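# Close all open drawers without disturbing the cabinets

## Task

Push every drawer that is open fully closed, keeping each cabinet in its original position, toppling nothing, and keeping the robot upright and level at the end.

## Robot and tools

Robot: a Dexmate Vega on a three-wheeled base (two steerable, driven front wheels and a passive rear caster). It has a torso of three links (thigh, shank, chest) that fold in a Z through torso_hip_rad, torso_knee_rad and torso_waist_rad, plus two 7-joint arms with two-finger grippers and a head with pan and two tilts. Cameras: head_camera, left_wrist_camera, right_wrist_camera. Footprint at start is about 0.70 m long and 0.63 m wide, and the front edge sits 0.35 m ahead of the base origin.

Frames (metres): the base frame lies on the floor at the base's turning point, with x forward, y left and z up. Hand poses (left_hand, right_hand) and the chest point are printed in this frame. A hand point lies between the fingers, 0.033 m back from the closed tips. The fingers extend along the hand's z, close along its y, and the wrist camera is on the back (-x). The odometry frame is the base frame as it was when the scene began. base_odometry counts wheel rotation only, so slip shows up as travel. turned_by_wheels and turned_by_imu are the rotation since the previous result, in rad, positive to the left. base_tilt is in degrees (forward/right positive, roughly 2 degrees of bias).

move: carries one action plus an optional cameras list (null or ["all"] = every camera, [] = none). An action is base and/or joints, optionally with speeds or min_time_s, or else target by itself. A move with no action just reports state and images. Everything in an action starts at once.
- base: an object holding exactly one key. Each is a relative offset from where the base last reported itself: translate_m (m, -2 to 2, + forward), strafe_m (m, -2 to 2, + left, heading may drift ~0.02 rad), rotate_rad (rad, -3.2 to 3.2, + counter-clockwise seen from above). The front wheels first steer to the new direction, which takes up to ~1.1 s.
- joints: an object of absolute joint angles in rad, keyed by name. Ranges: hip 0..1.57, knee 0..3.141, waist -1.57..1.57 (chest forward lean = knee - hip - waist); left shoulder pitch ±3.041 (+ down), left shoulder yaw -0.423..1.523, right shoulder pitch ±3.041 (- down), right shoulder yaw -1.523..0.423; upper arm roll and forearm roll ±3.041; elbow -3.041..0.214 (0 straight); left wrist pitch ±1.366 (+ down), right wrist pitch ±1.366 (- down); left wrist yaw -1.348..1.087, right wrist yaw -1.087..1.348; grippers 0..0.785 (0 closed, per-finger angle); head_pan_rad ±2.792, head_tilt_rad ±1.483, head_camera_tilt_rad -1.483..1.378. Joints you omit may still be driving toward an earlier target.
- target: an absolute pose for a single hand. side "left"/"right"; x, y, z in m in the base frame (-3..3); pitch_deg -30..95 (90 = fingers pointing down, 0 = level); heading_deg -360..360 (0 = fingers forward, + counter-clockwise); roll_deg optional, default 0, ±360; line_only true means straight-line motion or refusal. Roll r and r+180 count as the same pose. The planner checks against the robot only, not the furniture. It moves the hand in a line of up to 45 cm when it can, and otherwise uses a joint arc that may swing the elbow wide. After "short (part of ...)" send the same target again.
- speeds: caps for this action only: translate_m and strafe_m 0.04..0.3 m/s, rotate_rad 0.1..0.6 rad/s.
- min_time_s: 0.1..8 s, the shortest duration allowed for each arm/head motion.

Other tools: wait(seconds 0..10, cameras) holds the current commands and reports. zoom_image(camera, region [x0,y0,x1,y1] in pixels from the top-left, at most 504x504) enlarges the most recent image. read_manual(section "licences") returns only licence text. finished_scene(scene = the current scene's number, 1..3) closes the scene for good, so the drawers must already be shut and must stay shut.

Reading results: "move" reads done, or else the worst status. base_status, joint_status and hand statuses can be: done; off_target (resting away from the target, possibly still pushing); contact_stop or time_out (the whole arm or torso group stops and holds); contact_stop_at_<key>; not_followed (the built-in collision check held the arm back, with a "cause:" line); reached / short / refused for targets; limit_stop_at_motor_heat; unfinished. The pictures line lists the order of the images, which may lag the state slightly. If a move or wait is refused or stopped, the calls after it in the same reply are skipped. Invalid calls, for example ones with unknown keys, do not block later calls.

Driving: the base keeps pushing when it meets furniture, and can still report done or time_out. A turned_by_imu above 0.03 rad after a straight or sideways drive suggests contact. A count stuck near 0 means the base is blocked or a wheel cannot steer; backing off or turning in place can free it.

Torso presets (hip, knee, waist): stand 0.469, 1.617, 1.048 (start); stand_high 0.78, 1.57, 0.44; lean_20 0.52, 1.05, 0.18; lean_45 0.52, 1.05, -0.26; low_lean_45 0, 0, -0.79. Fold the arms before going low. Fold angles, shoulder pitch to wrist yaw: left 1, 0.5, -0.6, -2.5, 0, -0.9, 0; right -1, -0.5, 0.6, -2.5, 0, 0.9, 0.

Hazards: nothing prevents a tip-over, and a fallen robot is a failed scene. Keep the arms from striking or pressing on each other; a hard press ends the scene. Under joints, nothing keeps an arm off the torso, head or base. Contact torque that reaches a joint's limit (shoulders 142, upper arm roll/elbow 76, forearm/wrist 23.7 N m) stops that arm for 10 s. Motors heat from holding, reaching out or pushing: MOTOR HOT appears at 65 °C, and at 80 °C the arm shuts down for 30-60 s. Once stopped, move the arm clear instead of leaving it pressed. Close drawers with a steady, moderate push rather than slamming them, and do not shove the cabinets or knock anything over. The simulation keeps running while you think, holding your last command.

Each tool is called after "Call:" as name([rows], argument=value, ...), one row to a line, values as JSON.

## Session

Call:
move()

Scene clock: 0.00 s.
Joint torques (N m): no reading
Motor temperatures (°C): left_arm=[27 30 30 30 34 38 35] | right_arm=[29 28 29 31 34 34 35]
base_odometry: x=+0.000 y=+0.000 heading=+0.000
turned_by_wheels: +0.000
turned_by_imu: +0.000
base_tilt: forward=+0.7 right=+0.0
base_status: not commanded
joint_positions: torso_hip_rad=+0.469 torso_knee_rad=+1.617 torso_waist_rad=+1.048 left_shoulder_pitch_rad=+2.210 left_shoulder_yaw_rad=-0.006 left_upper_arm_roll_rad=+0.013 left_elbow_rad=-1.094 left_forearm_roll_rad=-0.007 left_wrist_pitch_rad=-0.507 left_wrist_yaw_rad=+0.008 left_gripper_rad=+0.005 right_shoulder_pitch_rad=-2.215 right_shoulder_yaw_rad=+0.000 right_upper_arm_roll_rad=+0.002 right_elbow_rad=-1.113 right_forearm_roll_rad=-0.019 right_wrist_pitch_rad=+0.494 right_wrist_yaw_rad=-0.004 right_gripper_rad=+0.005 head_pan_rad=+0.000 head_tilt_rad=+0.000 head_camera_tilt_rad=+0.000
joint_status: not commanded
chest: x=-0.0111 y=+0.0000 z=+1.4155 quat_wxyz=(+0.999, +0.000, +0.050, +0.000) (m; base frame)
left_hand: x=+0.1898 y=+0.2218 z=+0.6044 quat_wxyz=(+0.418, -0.005, +0.908, -0.003) pitch_deg=+40.6 heading_deg=-0.1 roll_deg=-0.8 back=up (m; base frame)
right_hand: x=+0.1916 y=-0.2286 z=+0.6061 quat_wxyz=(+0.418, -0.008, +0.908, -0.002) pitch_deg=+40.6 heading_deg=+0.2 roll_deg=-0.8 back=up (m; base frame)
pictures: head_camera, left_wrist_camera, right_wrist_camera
Images, in order (width x height): head_camera 896x560, left_wrist_camera 672x420, right_wrist_camera 672x420.

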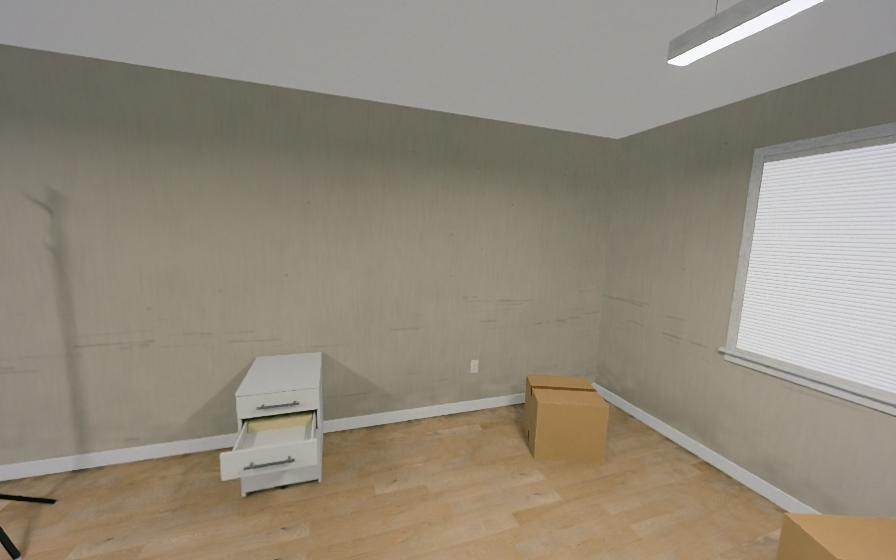

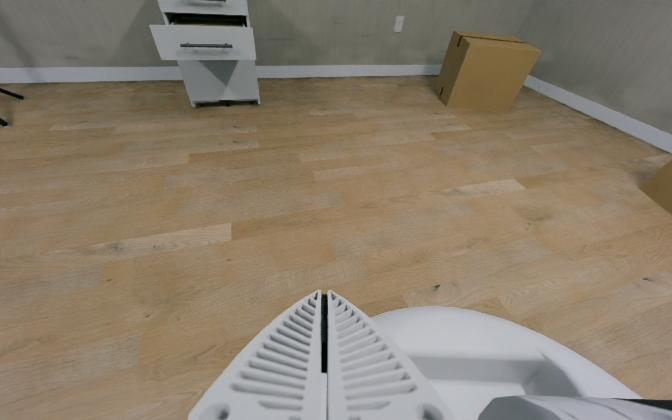

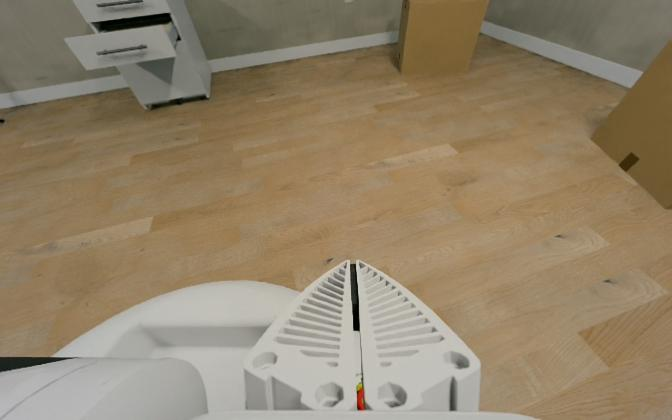

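Call:
move(joints={"head_pan_rad": 1.3, "head_camera_tilt_rad": 0.35}, cameras=["head_camera"])

Call:
move(joints={"head_pan_rad": 2.7, "head_camera_tilt_rad": 0.35}, cameras=["head_camera"])

Call:
move(joints={"head_pan_rad": -1.3, "head_camera_tilt_rad": 0.35}, cameras=["head_camera"])

Call:
move(joints={"head_pan_rad": -2.7, "head_camera_tilt_rad": 0.35}, cameras=["head_camera"])

Call:
move(joints={"head_pan_rad": 0.3, "head_camera_tilt_rad": 0.4}, cameras=["head_camera"])

Scene clock: 10.43 s.
Joint torques (N m): left_arm=[4.3 -0.75 0.48 -5.21 -0.03 -2.3 0.08] | right_arm=[-3.42 0.28 -0.67 -4.64 0 2.14 -0.04]
move: done
base_odometry: x=+0.000 y=+0.000 heading=+0.000
turned_by_wheels: +0.000
turned_by_imu: +0.001
base_tilt: forward=+0.6 right=-0.1
base_status: not commanded
joint_positions: torso_hip_rad=+0.469 torso_knee_rad=+1.617 torso_waist_rad=+1.048 left_shoulder_pitch_rad=+2.210 left_shoulder_yaw_rad=-0.006 left_upper_arm_roll_rad=+0.013 left_elbow_rad=-1.094 left_forearm_roll_rad=-0.007 left_wrist_pitch_rad=-0.507 left_wrist_yaw_rad=+0.008 left_gripper_rad=+0.005 right_shoulder_pitch_rad=-2.215 right_shoulder_yaw_rad=+0.000 right_upper_arm_roll_rad=+0.002 right_elbow_rad=-1.113 right_forearm_roll_rad=-0.019 right_wrist_pitch_rad=+0.494 right_wrist_yaw_rad=-0.004 right_gripper_rad=+0.005 head_pan_rad=+1.300 head_tilt_rad=+0.000 head_camera_tilt_rad=+0.350
joint_status: all done
chest: x=-0.0111 y=+0.0000 z=+1.4155 quat_wxyz=(+0.999, +0.000, +0.050, +0.000) (m; base frame)
left_hand: x=+0.1898 y=+0.2218 z=+0.6044 quat_wxyz=(+0.418, -0.005, +0.908, -0.003) pitch_deg=+40.6 heading_deg=-0.1 roll_deg=-0.8 back=up (m; base frame)
right_hand: x=+0.1916 y=-0.2286 z=+0.6061 quat_wxyz=(+0.418, -0.008, +0.908, -0.002) pitch_deg=+40.6 heading_deg=+0.2 roll_deg=-0.8 back=up (m; base frame)
pictures: head_camera
Images, in order (width x height): head_camera 896x560.

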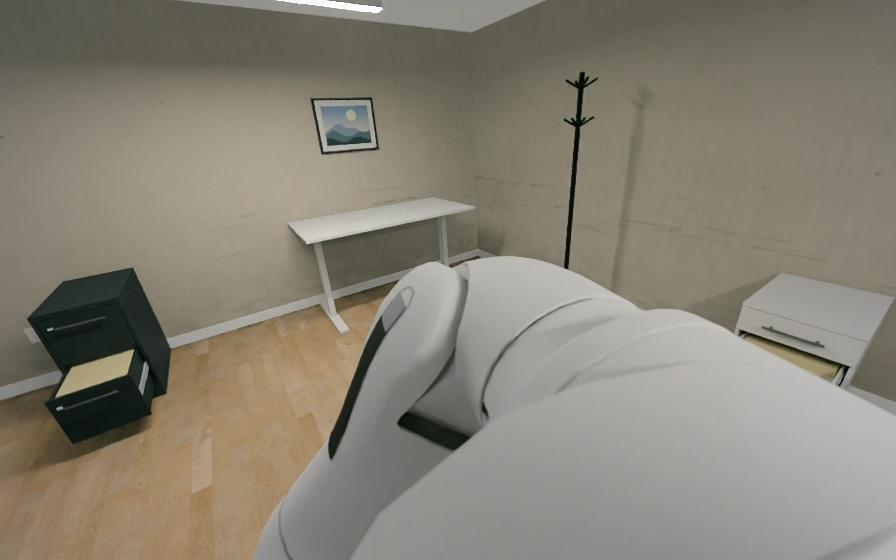

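Scene clock: 12.03 s.
Joint torques (N m): left_arm=[5.06 -1.12 0.56 -5.43 0.15 -2.6 -0.18] | right_arm=[-2.15 1.58 -0.76 -3.96 -0.03 2.02 0.03]
move: done
base_odometry: x=+0.000 y=+0.000 heading=+0.000
turned_by_wheels: +0.000
turned_by_imu: +0.000
base_tilt: forward=+0.6 right=-0.1
base_status: not commanded
joint_positions: torso_hip_rad=+0.469 torso_knee_rad=+1.617 torso_waist_rad=+1.048 left_shoulder_pitch_rad=+2.210 left_shoulder_yaw_rad=-0.006 left_upper_arm_roll_rad=+0.013 left_elbow_rad=-1.094 left_forearm_roll_rad=-0.007 left_wrist_pitch_rad=-0.507 left_wrist_yaw_rad=+0.008 left_gripper_rad=+0.005 right_shoulder_pitch_rad=-2.215 right_shoulder_yaw_rad=+0.000 right_upper_arm_roll_rad=+0.002 right_elbow_rad=-1.113 right_forearm_roll_rad=-0.019 right_wrist_pitch_rad=+0.494 right_wrist_yaw_rad=-0.004 right_gripper_rad=+0.005 head_pan_rad=+2.700 head_tilt_rad=+0.000 head_camera_tilt_rad=+0.350
joint_status: all done
chest: x=-0.0111 y=+0.0000 z=+1.4155 quat_wxyz=(+0.999, +0.000, +0.050, +0.000) (m; base frame)
left_hand: x=+0.1898 y=+0.2218 z=+0.6044 quat_wxyz=(+0.418, -0.005, +0.908, -0.003) pitch_deg=+40.6 heading_deg=-0.1 roll_deg=-0.8 back=up (m; base frame)
right_hand: x=+0.1916 y=-0.2286 z=+0.6061 quat_wxyz=(+0.418, -0.008, +0.908, -0.002) pitch_deg=+40.6 heading_deg=+0.2 roll_deg=-0.8 back=up (m; base frame)
pictures: head_camera
Images, in order (width x height): head_camera 896x560.

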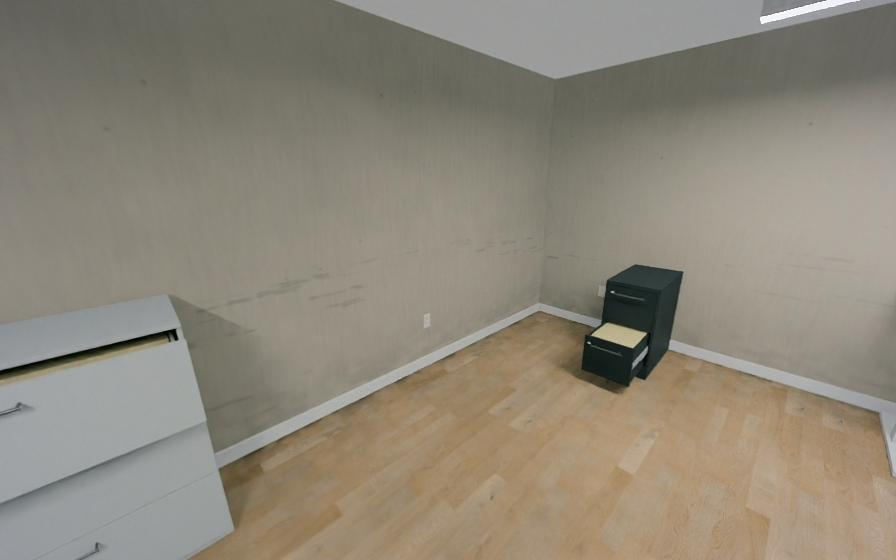

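Scene clock: 15.37 s.
Joint torques (N m): left_arm=[6.69 0.48 -0.99 -6.84 0.33 -2.13 -0.08] | right_arm=[-2.51 0.97 -0.6 -4.86 -0.03 2.16 0.12]
move: done
base_odometry: x=+0.000 y=+0.000 heading=+0.000
turned_by_wheels: +0.000
turned_by_imu: +0.001
base_tilt: forward=+0.7 right=-0.2
base_status: not commanded
joint_positions: torso_hip_rad=+0.469 torso_knee_rad=+1.617 torso_waist_rad=+1.048 left_shoulder_pitch_rad=+2.210 left_shoulder_yaw_rad=-0.006 left_upper_arm_roll_rad=+0.013 left_elbow_rad=-1.094 left_forearm_roll_rad=-0.007 left_wrist_pitch_rad=-0.507 left_wrist_yaw_rad=+0.008 left_gripper_rad=+0.005 right_shoulder_pitch_rad=-2.215 right_shoulder_yaw_rad=+0.000 right_upper_arm_roll_rad=+0.002 right_elbow_rad=-1.113 right_forearm_roll_rad=-0.019 right_wrist_pitch_rad=+0.494 right_wrist_yaw_rad=-0.004 right_gripper_rad=+0.005 head_pan_rad=-1.300 head_tilt_rad=+0.000 head_camera_tilt_rad=+0.350
joint_status: all done
chest: x=-0.0111 y=+0.0000 z=+1.4155 quat_wxyz=(+0.999, +0.000, +0.050, +0.000) (m; base frame)
left_hand: x=+0.1898 y=+0.2218 z=+0.6044 quat_wxyz=(+0.418, -0.005, +0.908, -0.003) pitch_deg=+40.6 heading_deg=-0.1 roll_deg=-0.8 back=up (m; base frame)
right_hand: x=+0.1916 y=-0.2286 z=+0.6061 quat_wxyz=(+0.418, -0.008, +0.908, -0.002) pitch_deg=+40.6 heading_deg=+0.2 roll_deg=-0.8 back=up (m; base frame)
pictures: head_camera
Images, in order (width x height): head_camera 896x560.

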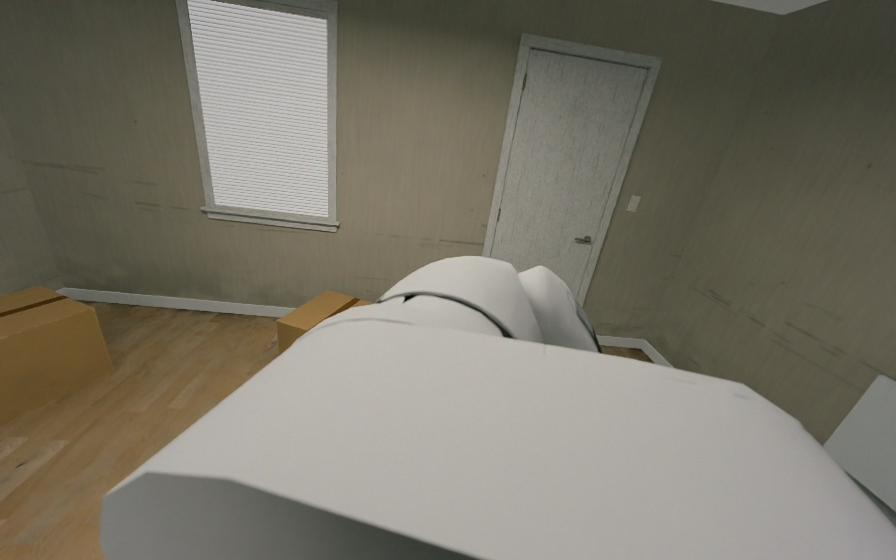

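Scene clock: 16.97 s.
Joint torques (N m): left_arm=[4.17 -1.91 0.61 -5.7 -0.19 -2.25 -0.17] | right_arm=[-2.55 0.39 -0.55 -4.93 0.09 2.11 0.01]
move: done
base_odometry: x=+0.000 y=+0.000 heading=+0.000
turned_by_wheels: +0.000
turned_by_imu: +0.000
base_tilt: forward=+0.6 right=-0.1
base_status: not commanded
joint_positions: torso_hip_rad=+0.469 torso_knee_rad=+1.617 torso_waist_rad=+1.048 left_shoulder_pitch_rad=+2.210 left_shoulder_yaw_rad=-0.006 left_upper_arm_roll_rad=+0.013 left_elbow_rad=-1.094 left_forearm_roll_rad=-0.007 left_wrist_pitch_rad=-0.507 left_wrist_yaw_rad=+0.008 left_gripper_rad=+0.005 right_shoulder_pitch_rad=-2.215 right_shoulder_yaw_rad=+0.000 right_upper_arm_roll_rad=+0.002 right_elbow_rad=-1.113 right_forearm_roll_rad=-0.019 right_wrist_pitch_rad=+0.494 right_wrist_yaw_rad=-0.004 right_gripper_rad=+0.005 head_pan_rad=-2.700 head_tilt_rad=+0.000 head_camera_tilt_rad=+0.350
joint_status: all done
chest: x=-0.0111 y=+0.0000 z=+1.4155 quat_wxyz=(+0.999, +0.000, +0.050, +0.000) (m; base frame)
left_hand: x=+0.1898 y=+0.2218 z=+0.6044 quat_wxyz=(+0.418, -0.005, +0.908, -0.003) pitch_deg=+40.6 heading_deg=-0.1 roll_deg=-0.8 back=up (m; base frame)
right_hand: x=+0.1916 y=-0.2286 z=+0.6061 quat_wxyz=(+0.418, -0.008, +0.908, -0.002) pitch_deg=+40.6 heading_deg=+0.2 roll_deg=-0.8 back=up (m; base frame)
pictures: head_camera
Images, in order (width x height): head_camera 896x560.

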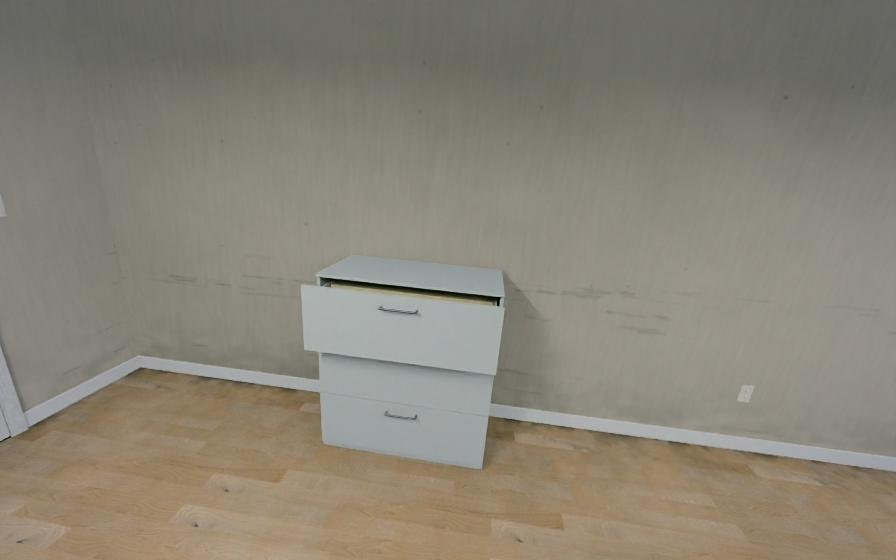

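Scene clock: 19.63 s.
Joint torques (N m): left_arm=[3.39 -2.3 0.51 -5.4 -0.06 -1.56 0] | right_arm=[-3.35 0.85 -0.82 -4.58 -0.06 1.6 -0.04]
move: done
base_odometry: x=+0.000 y=+0.000 heading=+0.000
turned_by_wheels: +0.000
turned_by_imu: +0.000
base_tilt: forward=+0.6 right=-0.1
base_status: not commanded
joint_positions: torso_hip_rad=+0.469 torso_knee_rad=+1.617 torso_waist_rad=+1.048 left_shoulder_pitch_rad=+2.210 left_shoulder_yaw_rad=-0.006 left_upper_arm_roll_rad=+0.013 left_elbow_rad=-1.094 left_forearm_roll_rad=-0.007 left_wrist_pitch_rad=-0.507 left_wrist_yaw_rad=+0.008 left_gripper_rad=+0.005 right_shoulder_pitch_rad=-2.215 right_shoulder_yaw_rad=+0.000 right_upper_arm_roll_rad=+0.002 right_elbow_rad=-1.113 right_forearm_roll_rad=-0.019 right_wrist_pitch_rad=+0.494 right_wrist_yaw_rad=-0.004 right_gripper_rad=+0.005 head_pan_rad=+0.300 head_tilt_rad=+0.000 head_camera_tilt_rad=+0.400
joint_status: all done
chest: x=-0.0111 y=+0.0000 z=+1.4155 quat_wxyz=(+0.999, +0.000, +0.050, +0.000) (m; base frame)
left_hand: x=+0.1898 y=+0.2218 z=+0.6044 quat_wxyz=(+0.418, -0.005, +0.908, -0.003) pitch_deg=+40.6 heading_deg=-0.1 roll_deg=-0.8 back=up (m; base frame)
right_hand: x=+0.1916 y=-0.2286 z=+0.6061 quat_wxyz=(+0.418, -0.008, +0.908, -0.002) pitch_deg=+40.6 heading_deg=+0.2 roll_deg=-0.8 back=up (m; base frame)
pictures: head_camera
Images, in order (width x height): head_camera 896x560.

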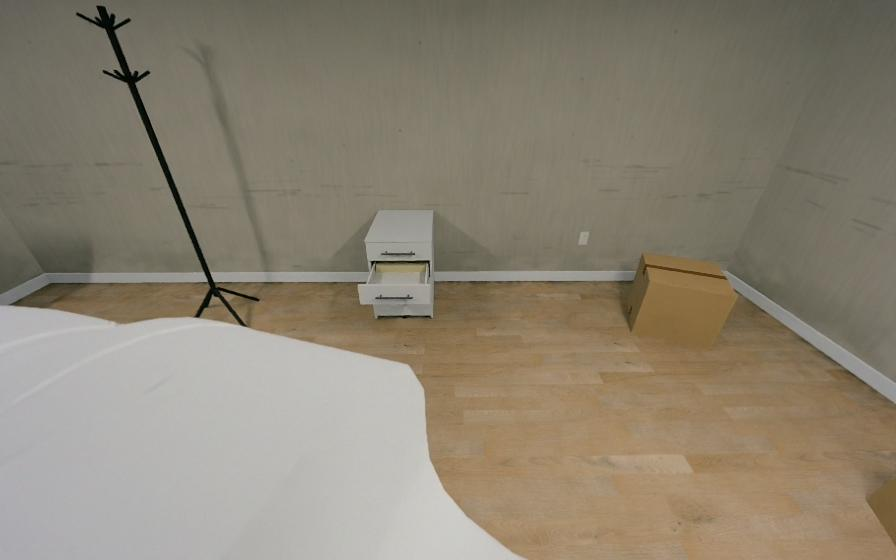

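Call:
move(joints={"right_shoulder_pitch_rad": -1, "right_shoulder_yaw_rad": -0.5, "right_upper_arm_roll_rad": 0.6, "right_elbow_rad": -2.5, "right_forearm_roll_rad": 0, "right_wrist_pitch_rad": 0.9, "right_wrist_yaw_rad": 0, "head_pan_rad": 0}, base={"rotate_rad": 0.3}, cameras=[])

Call:
move(target={"side": "left", "x": 0.5, "y": 0.2, "z": 1.1, "pitch_deg": 0, "heading_deg": 0})

Scene clock: 76.37 s.
Joint torques (N m): left_arm=[5.8 -0.47 0.14 -6.4 -0.77 -2.5 -0.13] | right_arm=[13.89 -7.62 4.46 -1.58 0.8 -2.28 -0.08]
move: done
base_odometry: x=+0.000 y=+0.000 heading=+0.300
turned_by_wheels: +0.300
turned_by_imu: +0.295
base_tilt: forward=+0.6 right=+0.0
base_status: done
joint_positions: torso_hip_rad=+0.469 torso_knee_rad=+1.617 torso_waist_rad=+1.048 left_shoulder_pitch_rad=+2.210 left_shoulder_yaw_rad=-0.006 left_upper_arm_roll_rad=+0.013 left_elbow_rad=-1.094 left_forearm_roll_rad=-0.007 left_wrist_pitch_rad=-0.507 left_wrist_yaw_rad=+0.008 left_gripper_rad=+0.005 right_shoulder_pitch_rad=-1.006 right_shoulder_yaw_rad=-0.498 right_upper_arm_roll_rad=+0.597 right_elbow_rad=-2.494 right_forearm_roll_rad=+0.000 right_wrist_pitch_rad=+0.898 right_wrist_yaw_rad=+0.000 right_gripper_rad=+0.005 head_pan_rad=+0.000 head_tilt_rad=+0.000 head_camera_tilt_rad=+0.400
joint_status: all done
chest: x=-0.0111 y=+0.0000 z=+1.4155 quat_wxyz=(+0.999, +0.000, +0.050, +0.000) (m; base frame)
left_hand: x=+0.1898 y=+0.2218 z=+0.6044 quat_wxyz=(+0.418, -0.005, +0.908, -0.003) pitch_deg=+40.6 heading_deg=-0.1 roll_deg=-0.8 back=up (m; base frame)
right_hand: x=-0.0194 y=-0.1561 z=+1.7192 quat_wxyz=(+0.842, -0.203, -0.392, -0.309) pitch_deg=-37.5 heading_deg=+132.5 roll_deg=+7.3 back=down (m; base frame)
pictures: none
No camera images: "cameras" was empty.

Scene clock: 82.10 s.
Joint torques (N m): left_arm=[-7.78 6.36 -4.81 -13.44 0.56 -2.42 0.47] | right_arm=[13.81 -7.35 4.16 -2.04 0.72 -2.22 -0.07]
move: done
base_odometry: x=+0.000 y=+0.000 heading=+0.300
turned_by_wheels: +0.000
turned_by_imu: +0.001
base_tilt: forward=+0.7 right=-0.1
base_status: not commanded
joint_positions: torso_hip_rad=+0.469 torso_knee_rad=+1.617 torso_waist_rad=+1.048 left_shoulder_pitch_rad=+2.023 left_shoulder_yaw_rad=+0.820 left_upper_arm_roll_rad=+0.398 left_elbow_rad=-2.305 left_forearm_roll_rad=-0.384 left_wrist_pitch_rad=-0.148 left_wrist_yaw_rad=+0.768 left_gripper_rad=+0.005 right_shoulder_pitch_rad=-1.000 right_shoulder_yaw_rad=-0.500 right_upper_arm_roll_rad=+0.600 right_elbow_rad=-2.500 right_forearm_roll_rad=+0.000 right_wrist_pitch_rad=+0.900 right_wrist_yaw_rad=+0.000 right_gripper_rad=+0.005 head_pan_rad=+0.000 head_tilt_rad=+0.000 head_camera_tilt_rad=+0.400
joint_status: not commanded
chest: x=-0.0111 y=+0.0000 z=+1.4155 quat_wxyz=(+0.999, +0.000, +0.050, +0.000) (m; base frame)
left_hand: x=+0.5003 y=+0.2012 z=+1.0980 quat_wxyz=(+0.707, +0.000, +0.708, +0.001) pitch_deg=+0.1 heading_deg=+0.1 roll_deg=+0.1 back=up (m; base frame)
left_hand_status: reached (checked arc [a long move; over the whole arc the hand travels 0.65 m to end 0.59 m from its start, up to 0.12 m off the straight line; left_elbow_rad turns most, 1.22 rad; on the way or at its end the hand turns up to 41 deg from its attitude at the start], planned for 4.1 s): 2 mm and 0.1 deg off.
right_hand: x=-0.0239 y=-0.1534 z=+1.7167 quat_wxyz=(+0.839, -0.205, -0.398, -0.310) pitch_deg=-36.8 heading_deg=+132.5 roll_deg=+7.0 back=down (m; base frame)
pictures: head_camera, left_wrist_camera, right_wrist_camera
Images, in order (width x height): head_camera 896x560, left_wrist_camera 672x420, right_wrist_camera 672x420.

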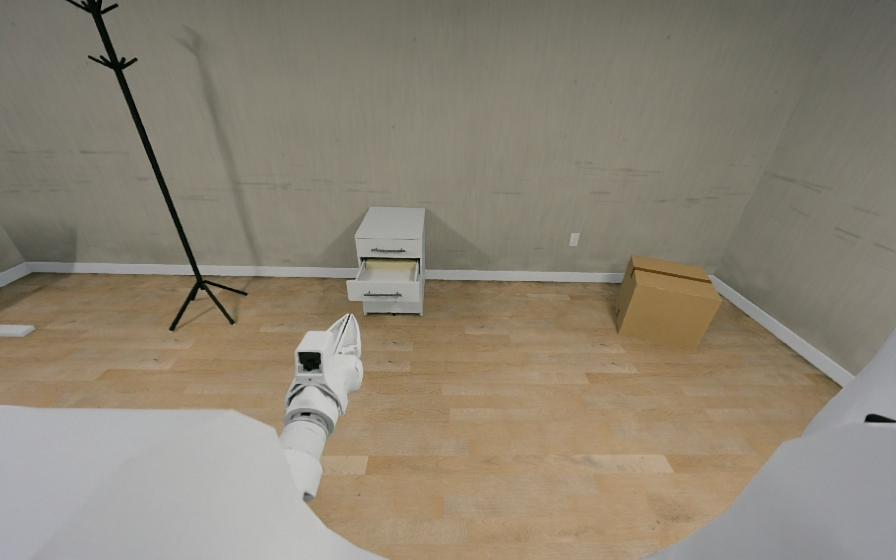

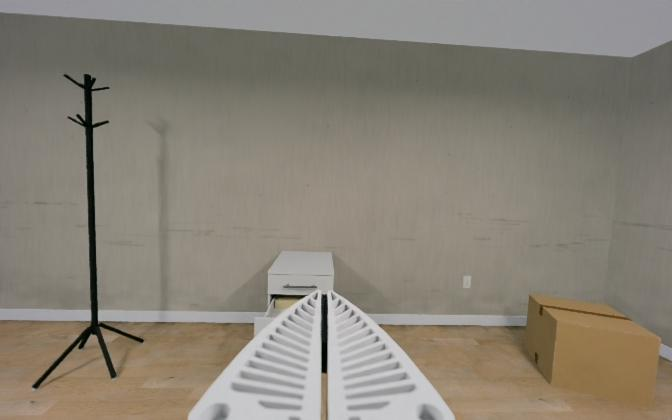

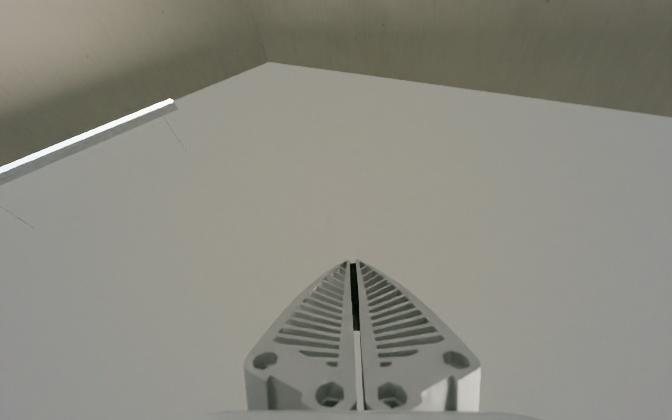

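Call:
move(base={"strafe_m": 0.26}, cameras=[])

Call:
move(base={"translate_m": 0.9}, joints={"torso_hip_rad": 0.0, "torso_knee_rad": 0.6, "torso_waist_rad": 0.1, "head_camera_tilt_rad": 0.1})

Scene clock: 106.03 s.
Joint torques (N m): left_arm=[-5.87 4.49 -5.1 -13.44 0.28 -2.37 0.29] | right_arm=[13.68 -5.63 3.8 -1.06 0.54 -1.82 -0.09]
move: done
base_odometry: x=-0.078 y=+0.247 heading=+0.304
turned_by_wheels: +0.004
turned_by_imu: +0.003
base_tilt: forward=+0.7 right=-0.1
base_status: done
joint_positions: torso_hip_rad=+0.469 torso_knee_rad=+1.617 torso_waist_rad=+1.048 left_shoulder_pitch_rad=+2.022 left_shoulder_yaw_rad=+0.824 left_upper_arm_roll_rad=+0.400 left_elbow_rad=-2.311 left_forearm_roll_rad=-0.386 left_wrist_pitch_rad=-0.146 left_wrist_yaw_rad=+0.772 left_gripper_rad=+0.005 right_shoulder_pitch_rad=-1.000 right_shoulder_yaw_rad=-0.500 right_upper_arm_roll_rad=+0.600 right_elbow_rad=-2.500 right_forearm_roll_rad=+0.000 right_wrist_pitch_rad=+0.900 right_wrist_yaw_rad=+0.000 right_gripper_rad=+0.005 head_pan_rad=+0.000 head_tilt_rad=+0.000 head_camera_tilt_rad=+0.400
joint_status: not commanded
chest: x=-0.0111 y=+0.0000 z=+1.4155 quat_wxyz=(+0.999, +0.000, +0.050, +0.000) (m; base frame)
left_hand: x=+0.5000 y=+0.2001 z=+1.0997 quat_wxyz=(+0.707, +0.000, +0.707, +0.000) pitch_deg=+0.0 heading_deg=+0.0 roll_deg=+0.0 back=up (m; base frame)
right_hand: x=-0.0239 y=-0.1534 z=+1.7167 quat_wxyz=(+0.839, -0.205, -0.398, -0.310) pitch_deg=-36.8 heading_deg=+132.5 roll_deg=+7.0 back=down (m; base frame)
pictures: none
No camera images: "cameras" was empty.

Scene clock: 111.07 s.
Joint torques (N m): left_arm=[0.94 2.1 0.06 -11.98 0.49 -3.44 0.06] | right_arm=[10.86 -7.39 5.62 -3.42 0.98 -1.72 -0.82]
move: done
base_odometry: x=+0.780 y=+0.519 heading=+0.303
turned_by_wheels: -0.001
turned_by_imu: +0.000
base_tilt: forward=+0.7 right=-0.1
base_status: done
joint_positions: torso_hip_rad=+0.000 torso_knee_rad=+0.600 torso_waist_rad=+0.100 left_shoulder_pitch_rad=+2.022 left_shoulder_yaw_rad=+0.824 left_upper_arm_roll_rad=+0.400 left_elbow_rad=-2.311 left_forearm_roll_rad=-0.386 left_wrist_pitch_rad=-0.146 left_wrist_yaw_rad=+0.772 left_gripper_rad=+0.005 right_shoulder_pitch_rad=-1.000 right_shoulder_yaw_rad=-0.500 right_upper_arm_roll_rad=+0.600 right_elbow_rad=-2.500 right_forearm_roll_rad=+0.000 right_wrist_pitch_rad=+0.900 right_wrist_yaw_rad=+0.000 right_gripper_rad=+0.005 head_pan_rad=+0.000 head_tilt_rad=+0.000 head_camera_tilt_rad=+0.100
joint_status: all done
chest: x=+0.0417 y=+0.0000 z=+1.1146 quat_wxyz=(+0.969, +0.000, +0.247, +0.000) (m; base frame)
left_hand: x=+0.3896 y=+0.2001 z=+0.6248 quat_wxyz=(+0.552, +0.000, +0.834, +0.000) pitch_deg=+22.9 heading_deg=+0.0 roll_deg=+0.0 back=up (m; base frame)
right_hand: x=+0.1473 y=-0.1534 z=+1.3970 quat_wxyz=(+0.901, -0.262, -0.224, -0.263) pitch_deg=-49.7 heading_deg=+114.2 roll_deg=+33.3 back=down (m; base frame)
pictures: head_camera, left_wrist_camera, right_wrist_camera
Images, in order (width x height): head_camera 896x560, left_wrist_camera 672x420, right_wrist_camera 672x420.

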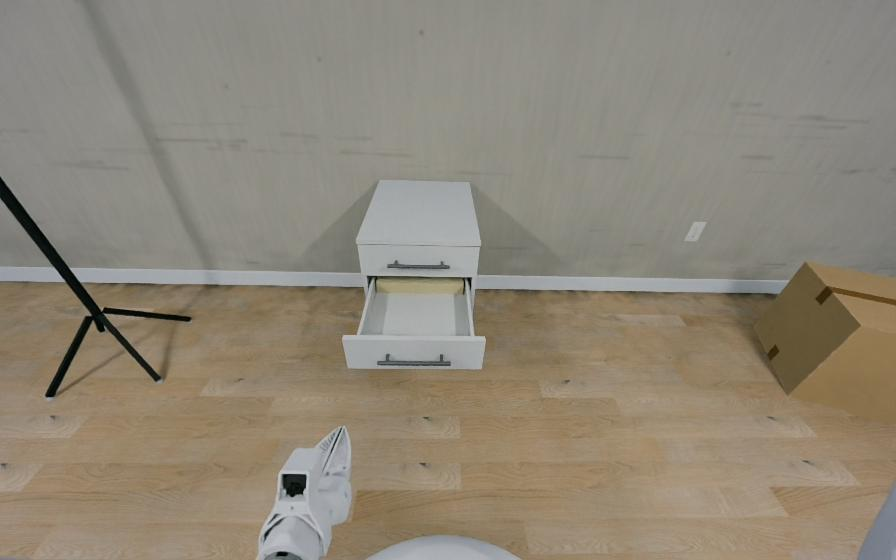

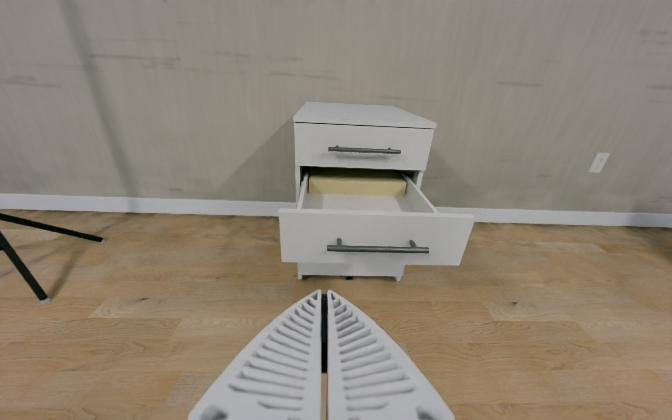

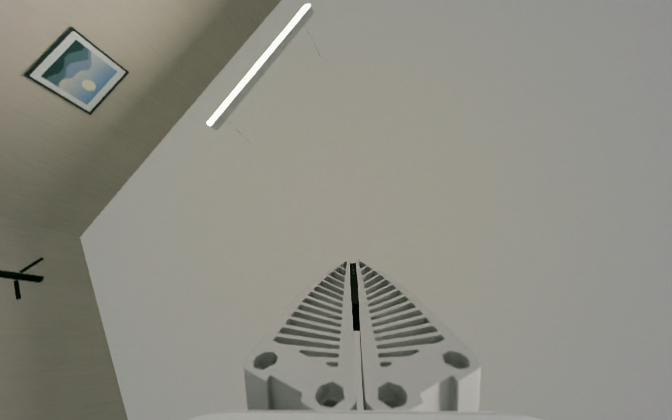

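Call:
move(target={"side": "left", "x": 0.6, "y": 0.13, "z": 0.42, "pitch_deg": 30, "heading_deg": 0}, cameras=[])

Call:
move(base={"rotate_rad": -0.04})

Scene clock: 135.07 s.
Joint torques (N m): left_arm=[-10.36 -3.18 0.15 -10.54 0 -3.18 -0.24] | right_arm=[11.1 -8.29 5.51 -3.05 1.03 -1.5 -0.79]
move: done
base_odometry: x=+0.780 y=+0.519 heading=+0.303
turned_by_wheels: +0.000
turned_by_imu: +0.001
base_tilt: forward=+0.7 right=-0.1
base_status: not commanded
joint_positions: torso_hip_rad=+0.000 torso_knee_rad=+0.600 torso_waist_rad=+0.100 left_shoulder_pitch_rad=+1.149 left_shoulder_yaw_rad=+0.267 left_upper_arm_roll_rad=+0.639 left_elbow_rad=-1.248 left_forearm_roll_rad=-0.466 left_wrist_pitch_rad=-0.083 left_wrist_yaw_rad=+0.483 left_gripper_rad=+0.005 right_shoulder_pitch_rad=-1.000 right_shoulder_yaw_rad=-0.500 right_upper_arm_roll_rad=+0.600 right_elbow_rad=-2.500 right_forearm_roll_rad=+0.000 right_wrist_pitch_rad=+0.900 right_wrist_yaw_rad=+0.000 right_gripper_rad=+0.005 head_pan_rad=+0.000 head_tilt_rad=+0.000 head_camera_tilt_rad=+0.100
joint_status: not commanded
chest: x=+0.0417 y=+0.0000 z=+1.1146 quat_wxyz=(+0.969, +0.000, +0.247, +0.000) (m; base frame)
left_hand: x=+0.5990 y=+0.1306 z=+0.4204 quat_wxyz=(+0.500, +0.000, +0.866, +0.000) pitch_deg=+30.0 heading_deg=+0.0 roll_deg=+0.0 back=up (m; base frame)
left_hand_status: reached (straight line, planned for 3.9 s): 1 mm and 0.0 deg off.
right_hand: x=+0.1473 y=-0.1534 z=+1.3970 quat_wxyz=(+0.901, -0.262, -0.224, -0.263) pitch_deg=-49.7 heading_deg=+114.2 roll_deg=+33.3 back=down (m; base frame)
pictures: none
No camera images: "cameras" was empty.

Scene clock: 136.17 s.
Joint torques (N m): left_arm=[-8.8 -5.92 -2.39 -10.35 0.44 -2.31 -0.25] | right_arm=[11.7 -6.53 5.74 -2.72 0.99 -1.22 -0.73]
move: done
base_odometry: x=+0.780 y=+0.519 heading=+0.264
turned_by_wheels: -0.040
turned_by_imu: -0.040
base_tilt: forward=+0.7 right=-0.1
base_status: done
joint_positions: torso_hip_rad=+0.000 torso_knee_rad=+0.600 torso_waist_rad=+0.100 left_shoulder_pitch_rad=+1.146 left_shoulder_yaw_rad=+0.265 left_upper_arm_roll_rad=+0.640 left_elbow_rad=-1.243 left_forearm_roll_rad=-0.466 left_wrist_pitch_rad=-0.084 left_wrist_yaw_rad=+0.481 left_gripper_rad=+0.005 right_shoulder_pitch_rad=-1.000 right_shoulder_yaw_rad=-0.500 right_upper_arm_roll_rad=+0.600 right_elbow_rad=-2.500 right_forearm_roll_rad=+0.000 right_wrist_pitch_rad=+0.900 right_wrist_yaw_rad=+0.000 right_gripper_rad=+0.005 head_pan_rad=+0.000 head_tilt_rad=+0.000 head_camera_tilt_rad=+0.100
joint_status: not commanded
chest: x=+0.0417 y=+0.0000 z=+1.1146 quat_wxyz=(+0.969, +0.000, +0.247, +0.000) (m; base frame)
left_hand: x=+0.5997 y=+0.1302 z=+0.4198 quat_wxyz=(+0.500, +0.000, +0.866, +0.000) pitch_deg=+30.0 heading_deg=+0.0 roll_deg=+0.0 back=up (m; base frame)
right_hand: x=+0.1473 y=-0.1534 z=+1.3970 quat_wxyz=(+0.901, -0.262, -0.224, -0.263) pitch_deg=-49.7 heading_deg=+114.2 roll_deg=+33.3 back=down (m; base frame)
pictures: head_camera, left_wrist_camera, right_wrist_camera
Images, in order (width x height): head_camera 896x560, left_wrist_camera 672x420, right_wrist_camera 672x420.

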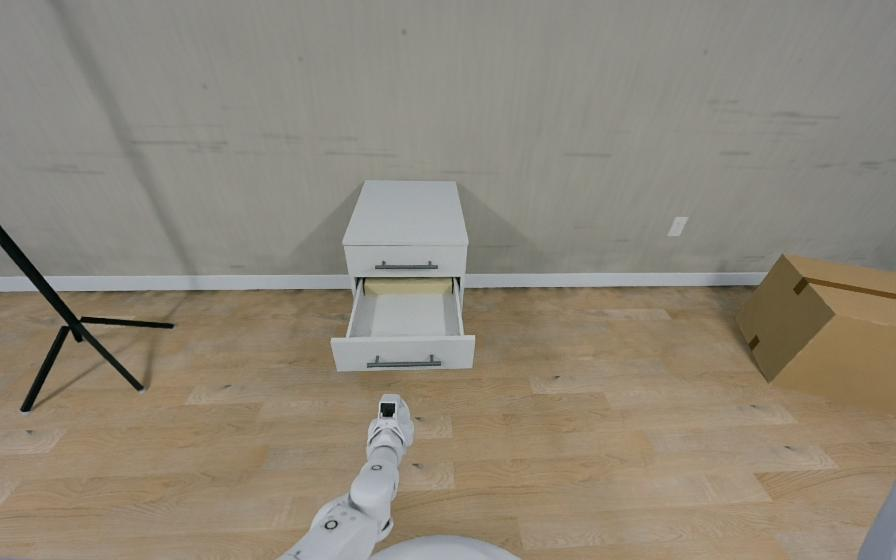

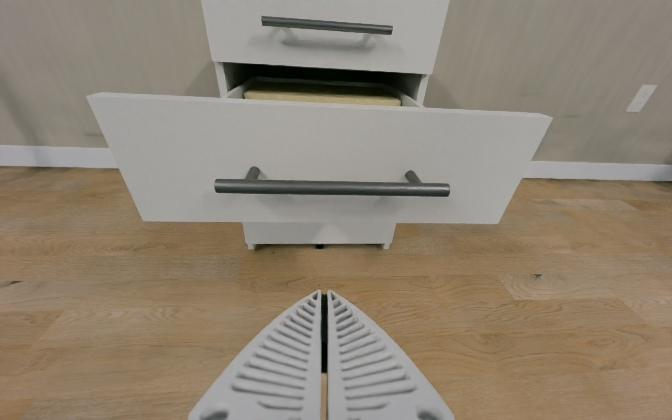

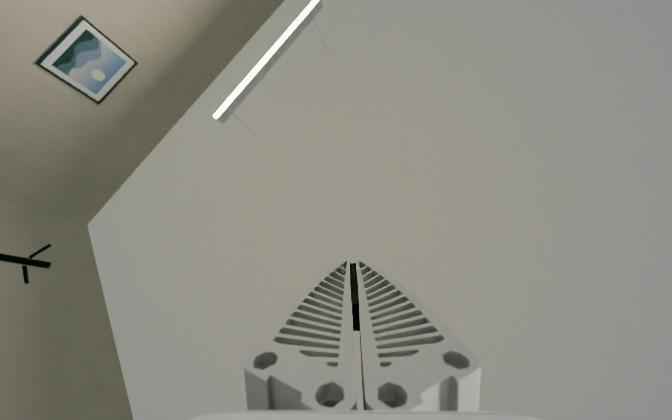

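Call:
move(target={"side": "left", "x": 0.6, "y": 0.13, "z": 0.49, "pitch_deg": 20, "heading_deg": 0}, cameras=["left_wrist_camera"])

Call:
move(base={"translate_m": 0.2}, speeds={"translate_m": 0.08})

Scene clock: 160.13 s.
Joint torques (N m): left_arm=[-5.47 -0.23 -0.27 -11.85 1.13 -3.3 0.55] | right_arm=[12.99 -7.87 5.7 -2.59 0.96 -1.77 -0.72]
move: done
base_odometry: x=+0.780 y=+0.519 heading=+0.264
turned_by_wheels: +0.000
turned_by_imu: +0.001
base_tilt: forward=+0.7 right=-0.1
base_status: not commanded
joint_positions: torso_hip_rad=+0.000 torso_knee_rad=+0.600 torso_waist_rad=+0.100 left_shoulder_pitch_rad=+1.223 left_shoulder_yaw_rad=+0.313 left_upper_arm_roll_rad=+0.649 left_elbow_rad=-1.358 left_forearm_roll_rad=-0.381 left_wrist_pitch_rad=-0.219 left_wrist_yaw_rad=+0.534 left_gripper_rad=+0.005 right_shoulder_pitch_rad=-1.000 right_shoulder_yaw_rad=-0.500 right_upper_arm_roll_rad=+0.600 right_elbow_rad=-2.500 right_forearm_roll_rad=+0.000 right_wrist_pitch_rad=+0.900 right_wrist_yaw_rad=+0.000 right_gripper_rad=+0.005 head_pan_rad=+0.000 head_tilt_rad=+0.000 head_camera_tilt_rad=+0.100
joint_status: not commanded
chest: x=+0.0417 y=+0.0000 z=+1.1146 quat_wxyz=(+0.969, +0.000, +0.247, +0.000) (m; base frame)
left_hand: x=+0.6002 y=+0.1302 z=+0.4868 quat_wxyz=(+0.570, +0.000, +0.821, +0.000) pitch_deg=+20.4 heading_deg=+0.0 roll_deg=+0.0 back=up (m; base frame)
left_hand_status: reached (straight line, planned for 0.8 s): 3 mm and 0.4 deg off.
right_hand: x=+0.1473 y=-0.1534 z=+1.3970 quat_wxyz=(+0.901, -0.262, -0.224, -0.263) pitch_deg=-49.7 heading_deg=+114.2 roll_deg=+33.3 back=down (m; base frame)
pictures: left_wrist_camera
Images, in order (width x height): left_wrist_camera 672x420.

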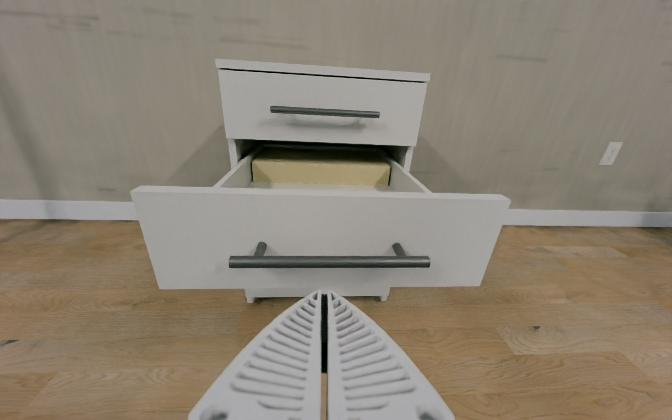

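Scene clock: 163.77 s.
Joint torques (N m): left_arm=[-5.53 1.74 -3.01 -11.89 0.78 -1.4 -0.29] | right_arm=[11.27 -7.44 5.39 -3.36 0.97 -1.11 -0.77]
move: done
base_odometry: x=+0.973 y=+0.572 heading=+0.263
turned_by_wheels: +0.000
turned_by_imu: +0.001
base_tilt: forward=+0.7 right=-0.1
base_status: done
joint_positions: torso_hip_rad=+0.000 torso_knee_rad=+0.600 torso_waist_rad=+0.100 left_shoulder_pitch_rad=+1.226 left_shoulder_yaw_rad=+0.315 left_upper_arm_roll_rad=+0.649 left_elbow_rad=-1.362 left_forearm_roll_rad=-0.377 left_wrist_pitch_rad=-0.224 left_wrist_yaw_rad=+0.536 left_gripper_rad=+0.005 right_shoulder_pitch_rad=-1.000 right_shoulder_yaw_rad=-0.500 right_upper_arm_roll_rad=+0.600 right_elbow_rad=-2.500 right_forearm_roll_rad=+0.000 right_wrist_pitch_rad=+0.900 right_wrist_yaw_rad=+0.000 right_gripper_rad=+0.005 head_pan_rad=+0.000 head_tilt_rad=+0.000 head_camera_tilt_rad=+0.100
joint_status: not commanded
chest: x=+0.0418 y=+0.0000 z=+1.1146 quat_wxyz=(+0.969, +0.000, +0.247, +0.000) (m; base frame)
left_hand: x=+0.5998 y=+0.1300 z=+0.4897 quat_wxyz=(+0.573, +0.000, +0.819, +0.000) pitch_deg=+20.0 heading_deg=+0.0 roll_deg=+0.0 back=up (m; base frame)
right_hand: x=+0.1473 y=-0.1534 z=+1.3970 quat_wxyz=(+0.901, -0.262, -0.224, -0.263) pitch_deg=-49.7 heading_deg=+114.2 roll_deg=+33.3 back=down (m; base frame)
pictures: head_camera, left_wrist_camera, right_wrist_camera
Images, in order (width x height): head_camera 896x560, left_wrist_camera 672x420, right_wrist_camera 672x420.

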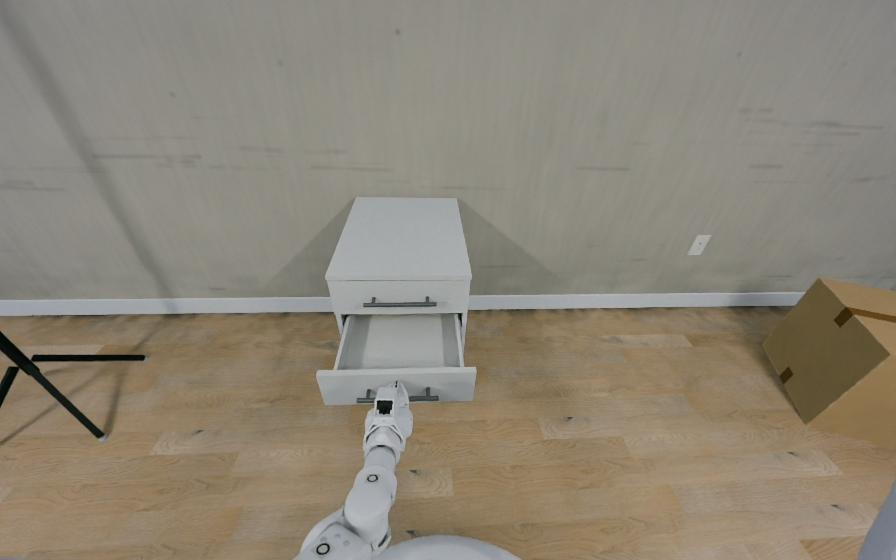

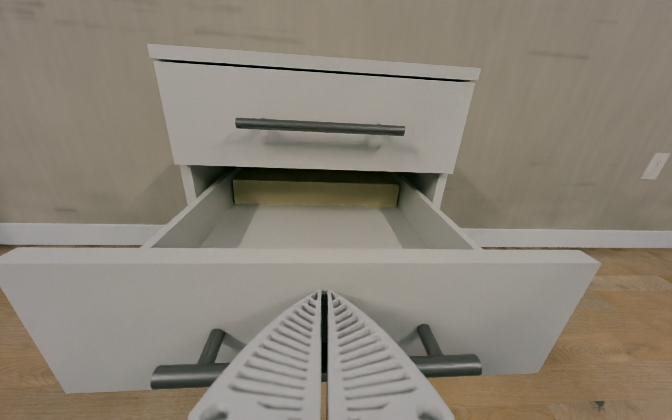

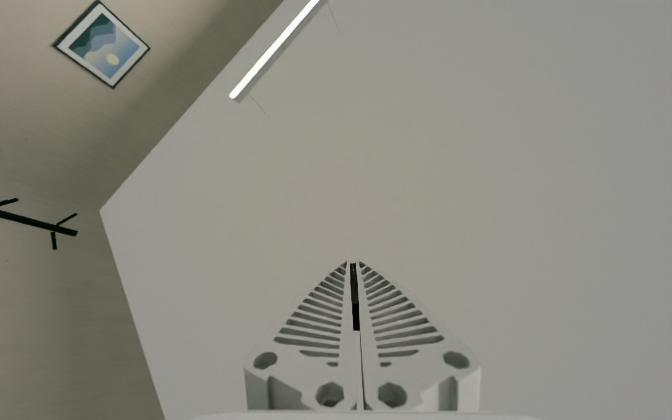

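Call:
move(base={"translate_m": 0.12}, speeds={"translate_m": 0.08}, cameras=["head_camera", "left_wrist_camera"])

Scene clock: 169.50 s.
Joint torques (N m): left_arm=[-7.55 -0.04 -3.76 -13.55 0.2 -2.91 0.1] | right_arm=[10.79 -7.77 5.52 -2.31 1 -1.63 -0.76]
move: done
base_odometry: x=+1.089 y=+0.603 heading=+0.263
turned_by_wheels: +0.000
turned_by_imu: +0.000
base_tilt: forward=+0.7 right=-0.1
base_status: done
joint_positions: torso_hip_rad=+0.000 torso_knee_rad=+0.600 torso_waist_rad=+0.100 left_shoulder_pitch_rad=+1.226 left_shoulder_yaw_rad=+0.315 left_upper_arm_roll_rad=+0.649 left_elbow_rad=-1.363 left_forearm_roll_rad=-0.377 left_wrist_pitch_rad=-0.224 left_wrist_yaw_rad=+0.537 left_gripper_rad=+0.005 right_shoulder_pitch_rad=-1.000 right_shoulder_yaw_rad=-0.500 right_upper_arm_roll_rad=+0.600 right_elbow_rad=-2.500 right_forearm_roll_rad=+0.000 right_wrist_pitch_rad=+0.900 right_wrist_yaw_rad=+0.000 right_gripper_rad=+0.005 head_pan_rad=+0.000 head_tilt_rad=+0.000 head_camera_tilt_rad=+0.100
joint_status: not commanded
chest: x=+0.0418 y=+0.0000 z=+1.1146 quat_wxyz=(+0.969, +0.000, +0.247, +0.000) (m; base frame)
left_hand: x=+0.5998 y=+0.1300 z=+0.4896 quat_wxyz=(+0.573, +0.000, +0.819, +0.000) pitch_deg=+20.0 heading_deg=+0.0 roll_deg=+0.0 back=up (m; base frame)
right_hand: x=+0.1473 y=-0.1534 z=+1.3970 quat_wxyz=(+0.901, -0.262, -0.224, -0.263) pitch_deg=-49.7 heading_deg=+114.2 roll_deg=+33.3 back=down (m; base frame)
pictures: head_camera, left_wrist_camera
Images, in order (width x height): head_camera 896x560, left_wrist_camera 672x420.

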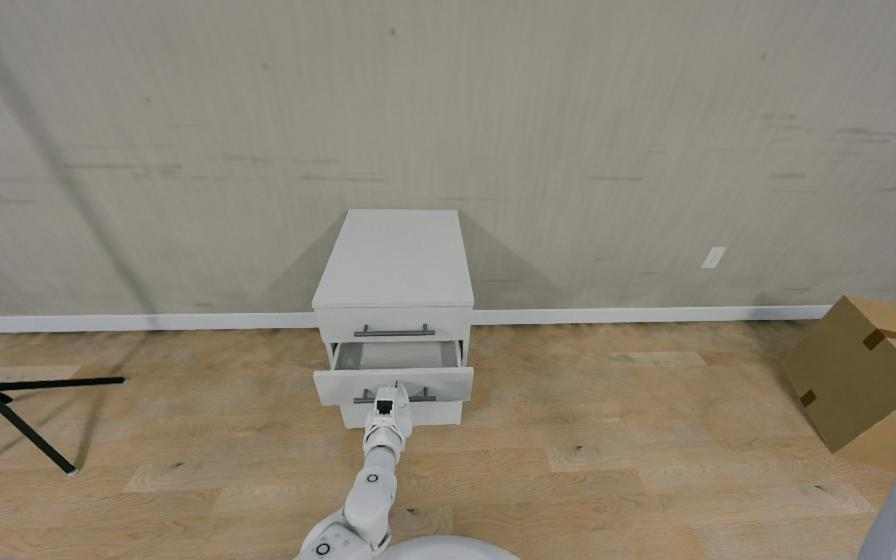

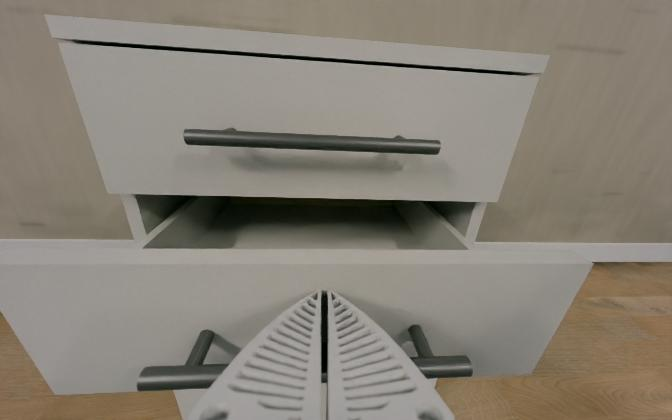

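Call:
move(base={"translate_m": 0.075}, speeds={"translate_m": 0.06}, cameras=["head_camera", "left_wrist_camera"])

Scene clock: 176.83 s.
Joint torques (N m): left_arm=[-8.57 1.99 -4.15 -11.27 0.99 -2.74 -0.29] | right_arm=[12 -7.49 5.7 -3.54 0.95 -1.65 -0.8]
move: done
base_odometry: x=+1.161 y=+0.623 heading=+0.262
turned_by_wheels: +0.000
turned_by_imu: +0.000
base_tilt: forward=+0.7 right=+0.0
base_status: done
joint_positions: torso_hip_rad=+0.000 torso_knee_rad=+0.600 torso_waist_rad=+0.100 left_shoulder_pitch_rad=+1.226 left_shoulder_yaw_rad=+0.315 left_upper_arm_roll_rad=+0.649 left_elbow_rad=-1.363 left_forearm_roll_rad=-0.377 left_wrist_pitch_rad=-0.224 left_wrist_yaw_rad=+0.537 left_gripper_rad=+0.005 right_shoulder_pitch_rad=-1.000 right_shoulder_yaw_rad=-0.500 right_upper_arm_roll_rad=+0.600 right_elbow_rad=-2.500 right_forearm_roll_rad=+0.000 right_wrist_pitch_rad=+0.900 right_wrist_yaw_rad=+0.000 right_gripper_rad=+0.005 head_pan_rad=+0.000 head_tilt_rad=+0.000 head_camera_tilt_rad=+0.100
joint_status: not commanded
chest: x=+0.0418 y=+0.0000 z=+1.1146 quat_wxyz=(+0.969, +0.000, +0.247, +0.000) (m; base frame)
left_hand: x=+0.5998 y=+0.1300 z=+0.4896 quat_wxyz=(+0.573, +0.000, +0.819, +0.000) pitch_deg=+20.0 heading_deg=+0.0 roll_deg=+0.0 back=up (m; base frame)
right_hand: x=+0.1473 y=-0.1534 z=+1.3970 quat_wxyz=(+0.901, -0.262, -0.224, -0.263) pitch_deg=-49.7 heading_deg=+114.2 roll_deg=+33.3 back=down (m; base frame)
pictures: head_camera, left_wrist_camera
Images, in order (width x height): head_camera 896x560, left_wrist_camera 672x420.

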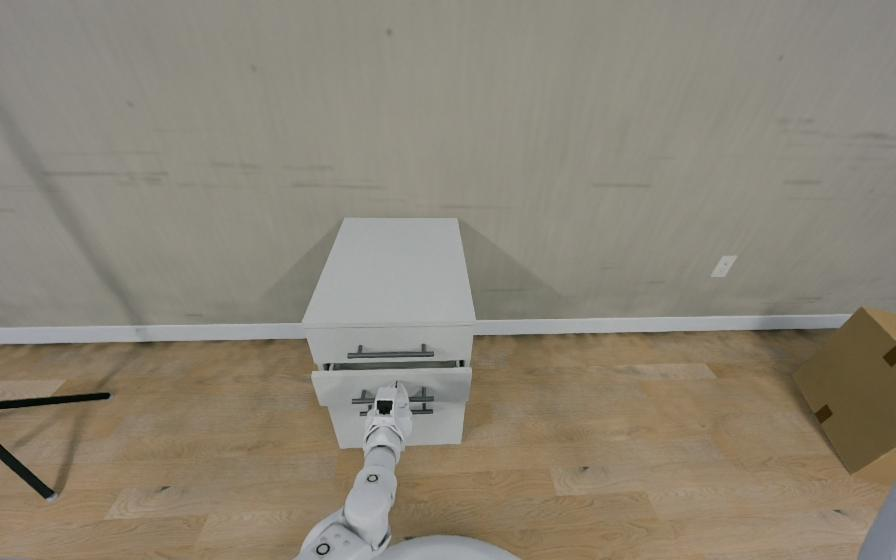

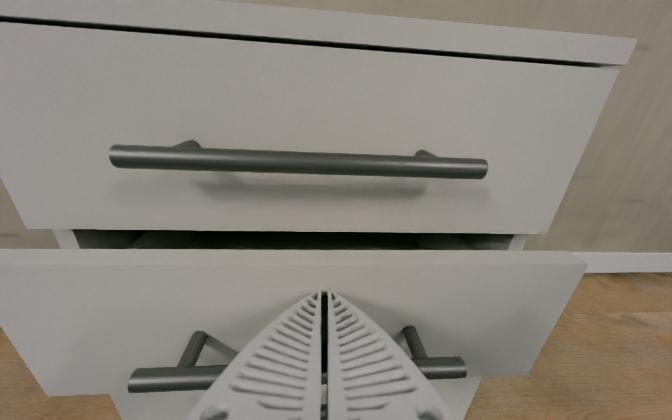

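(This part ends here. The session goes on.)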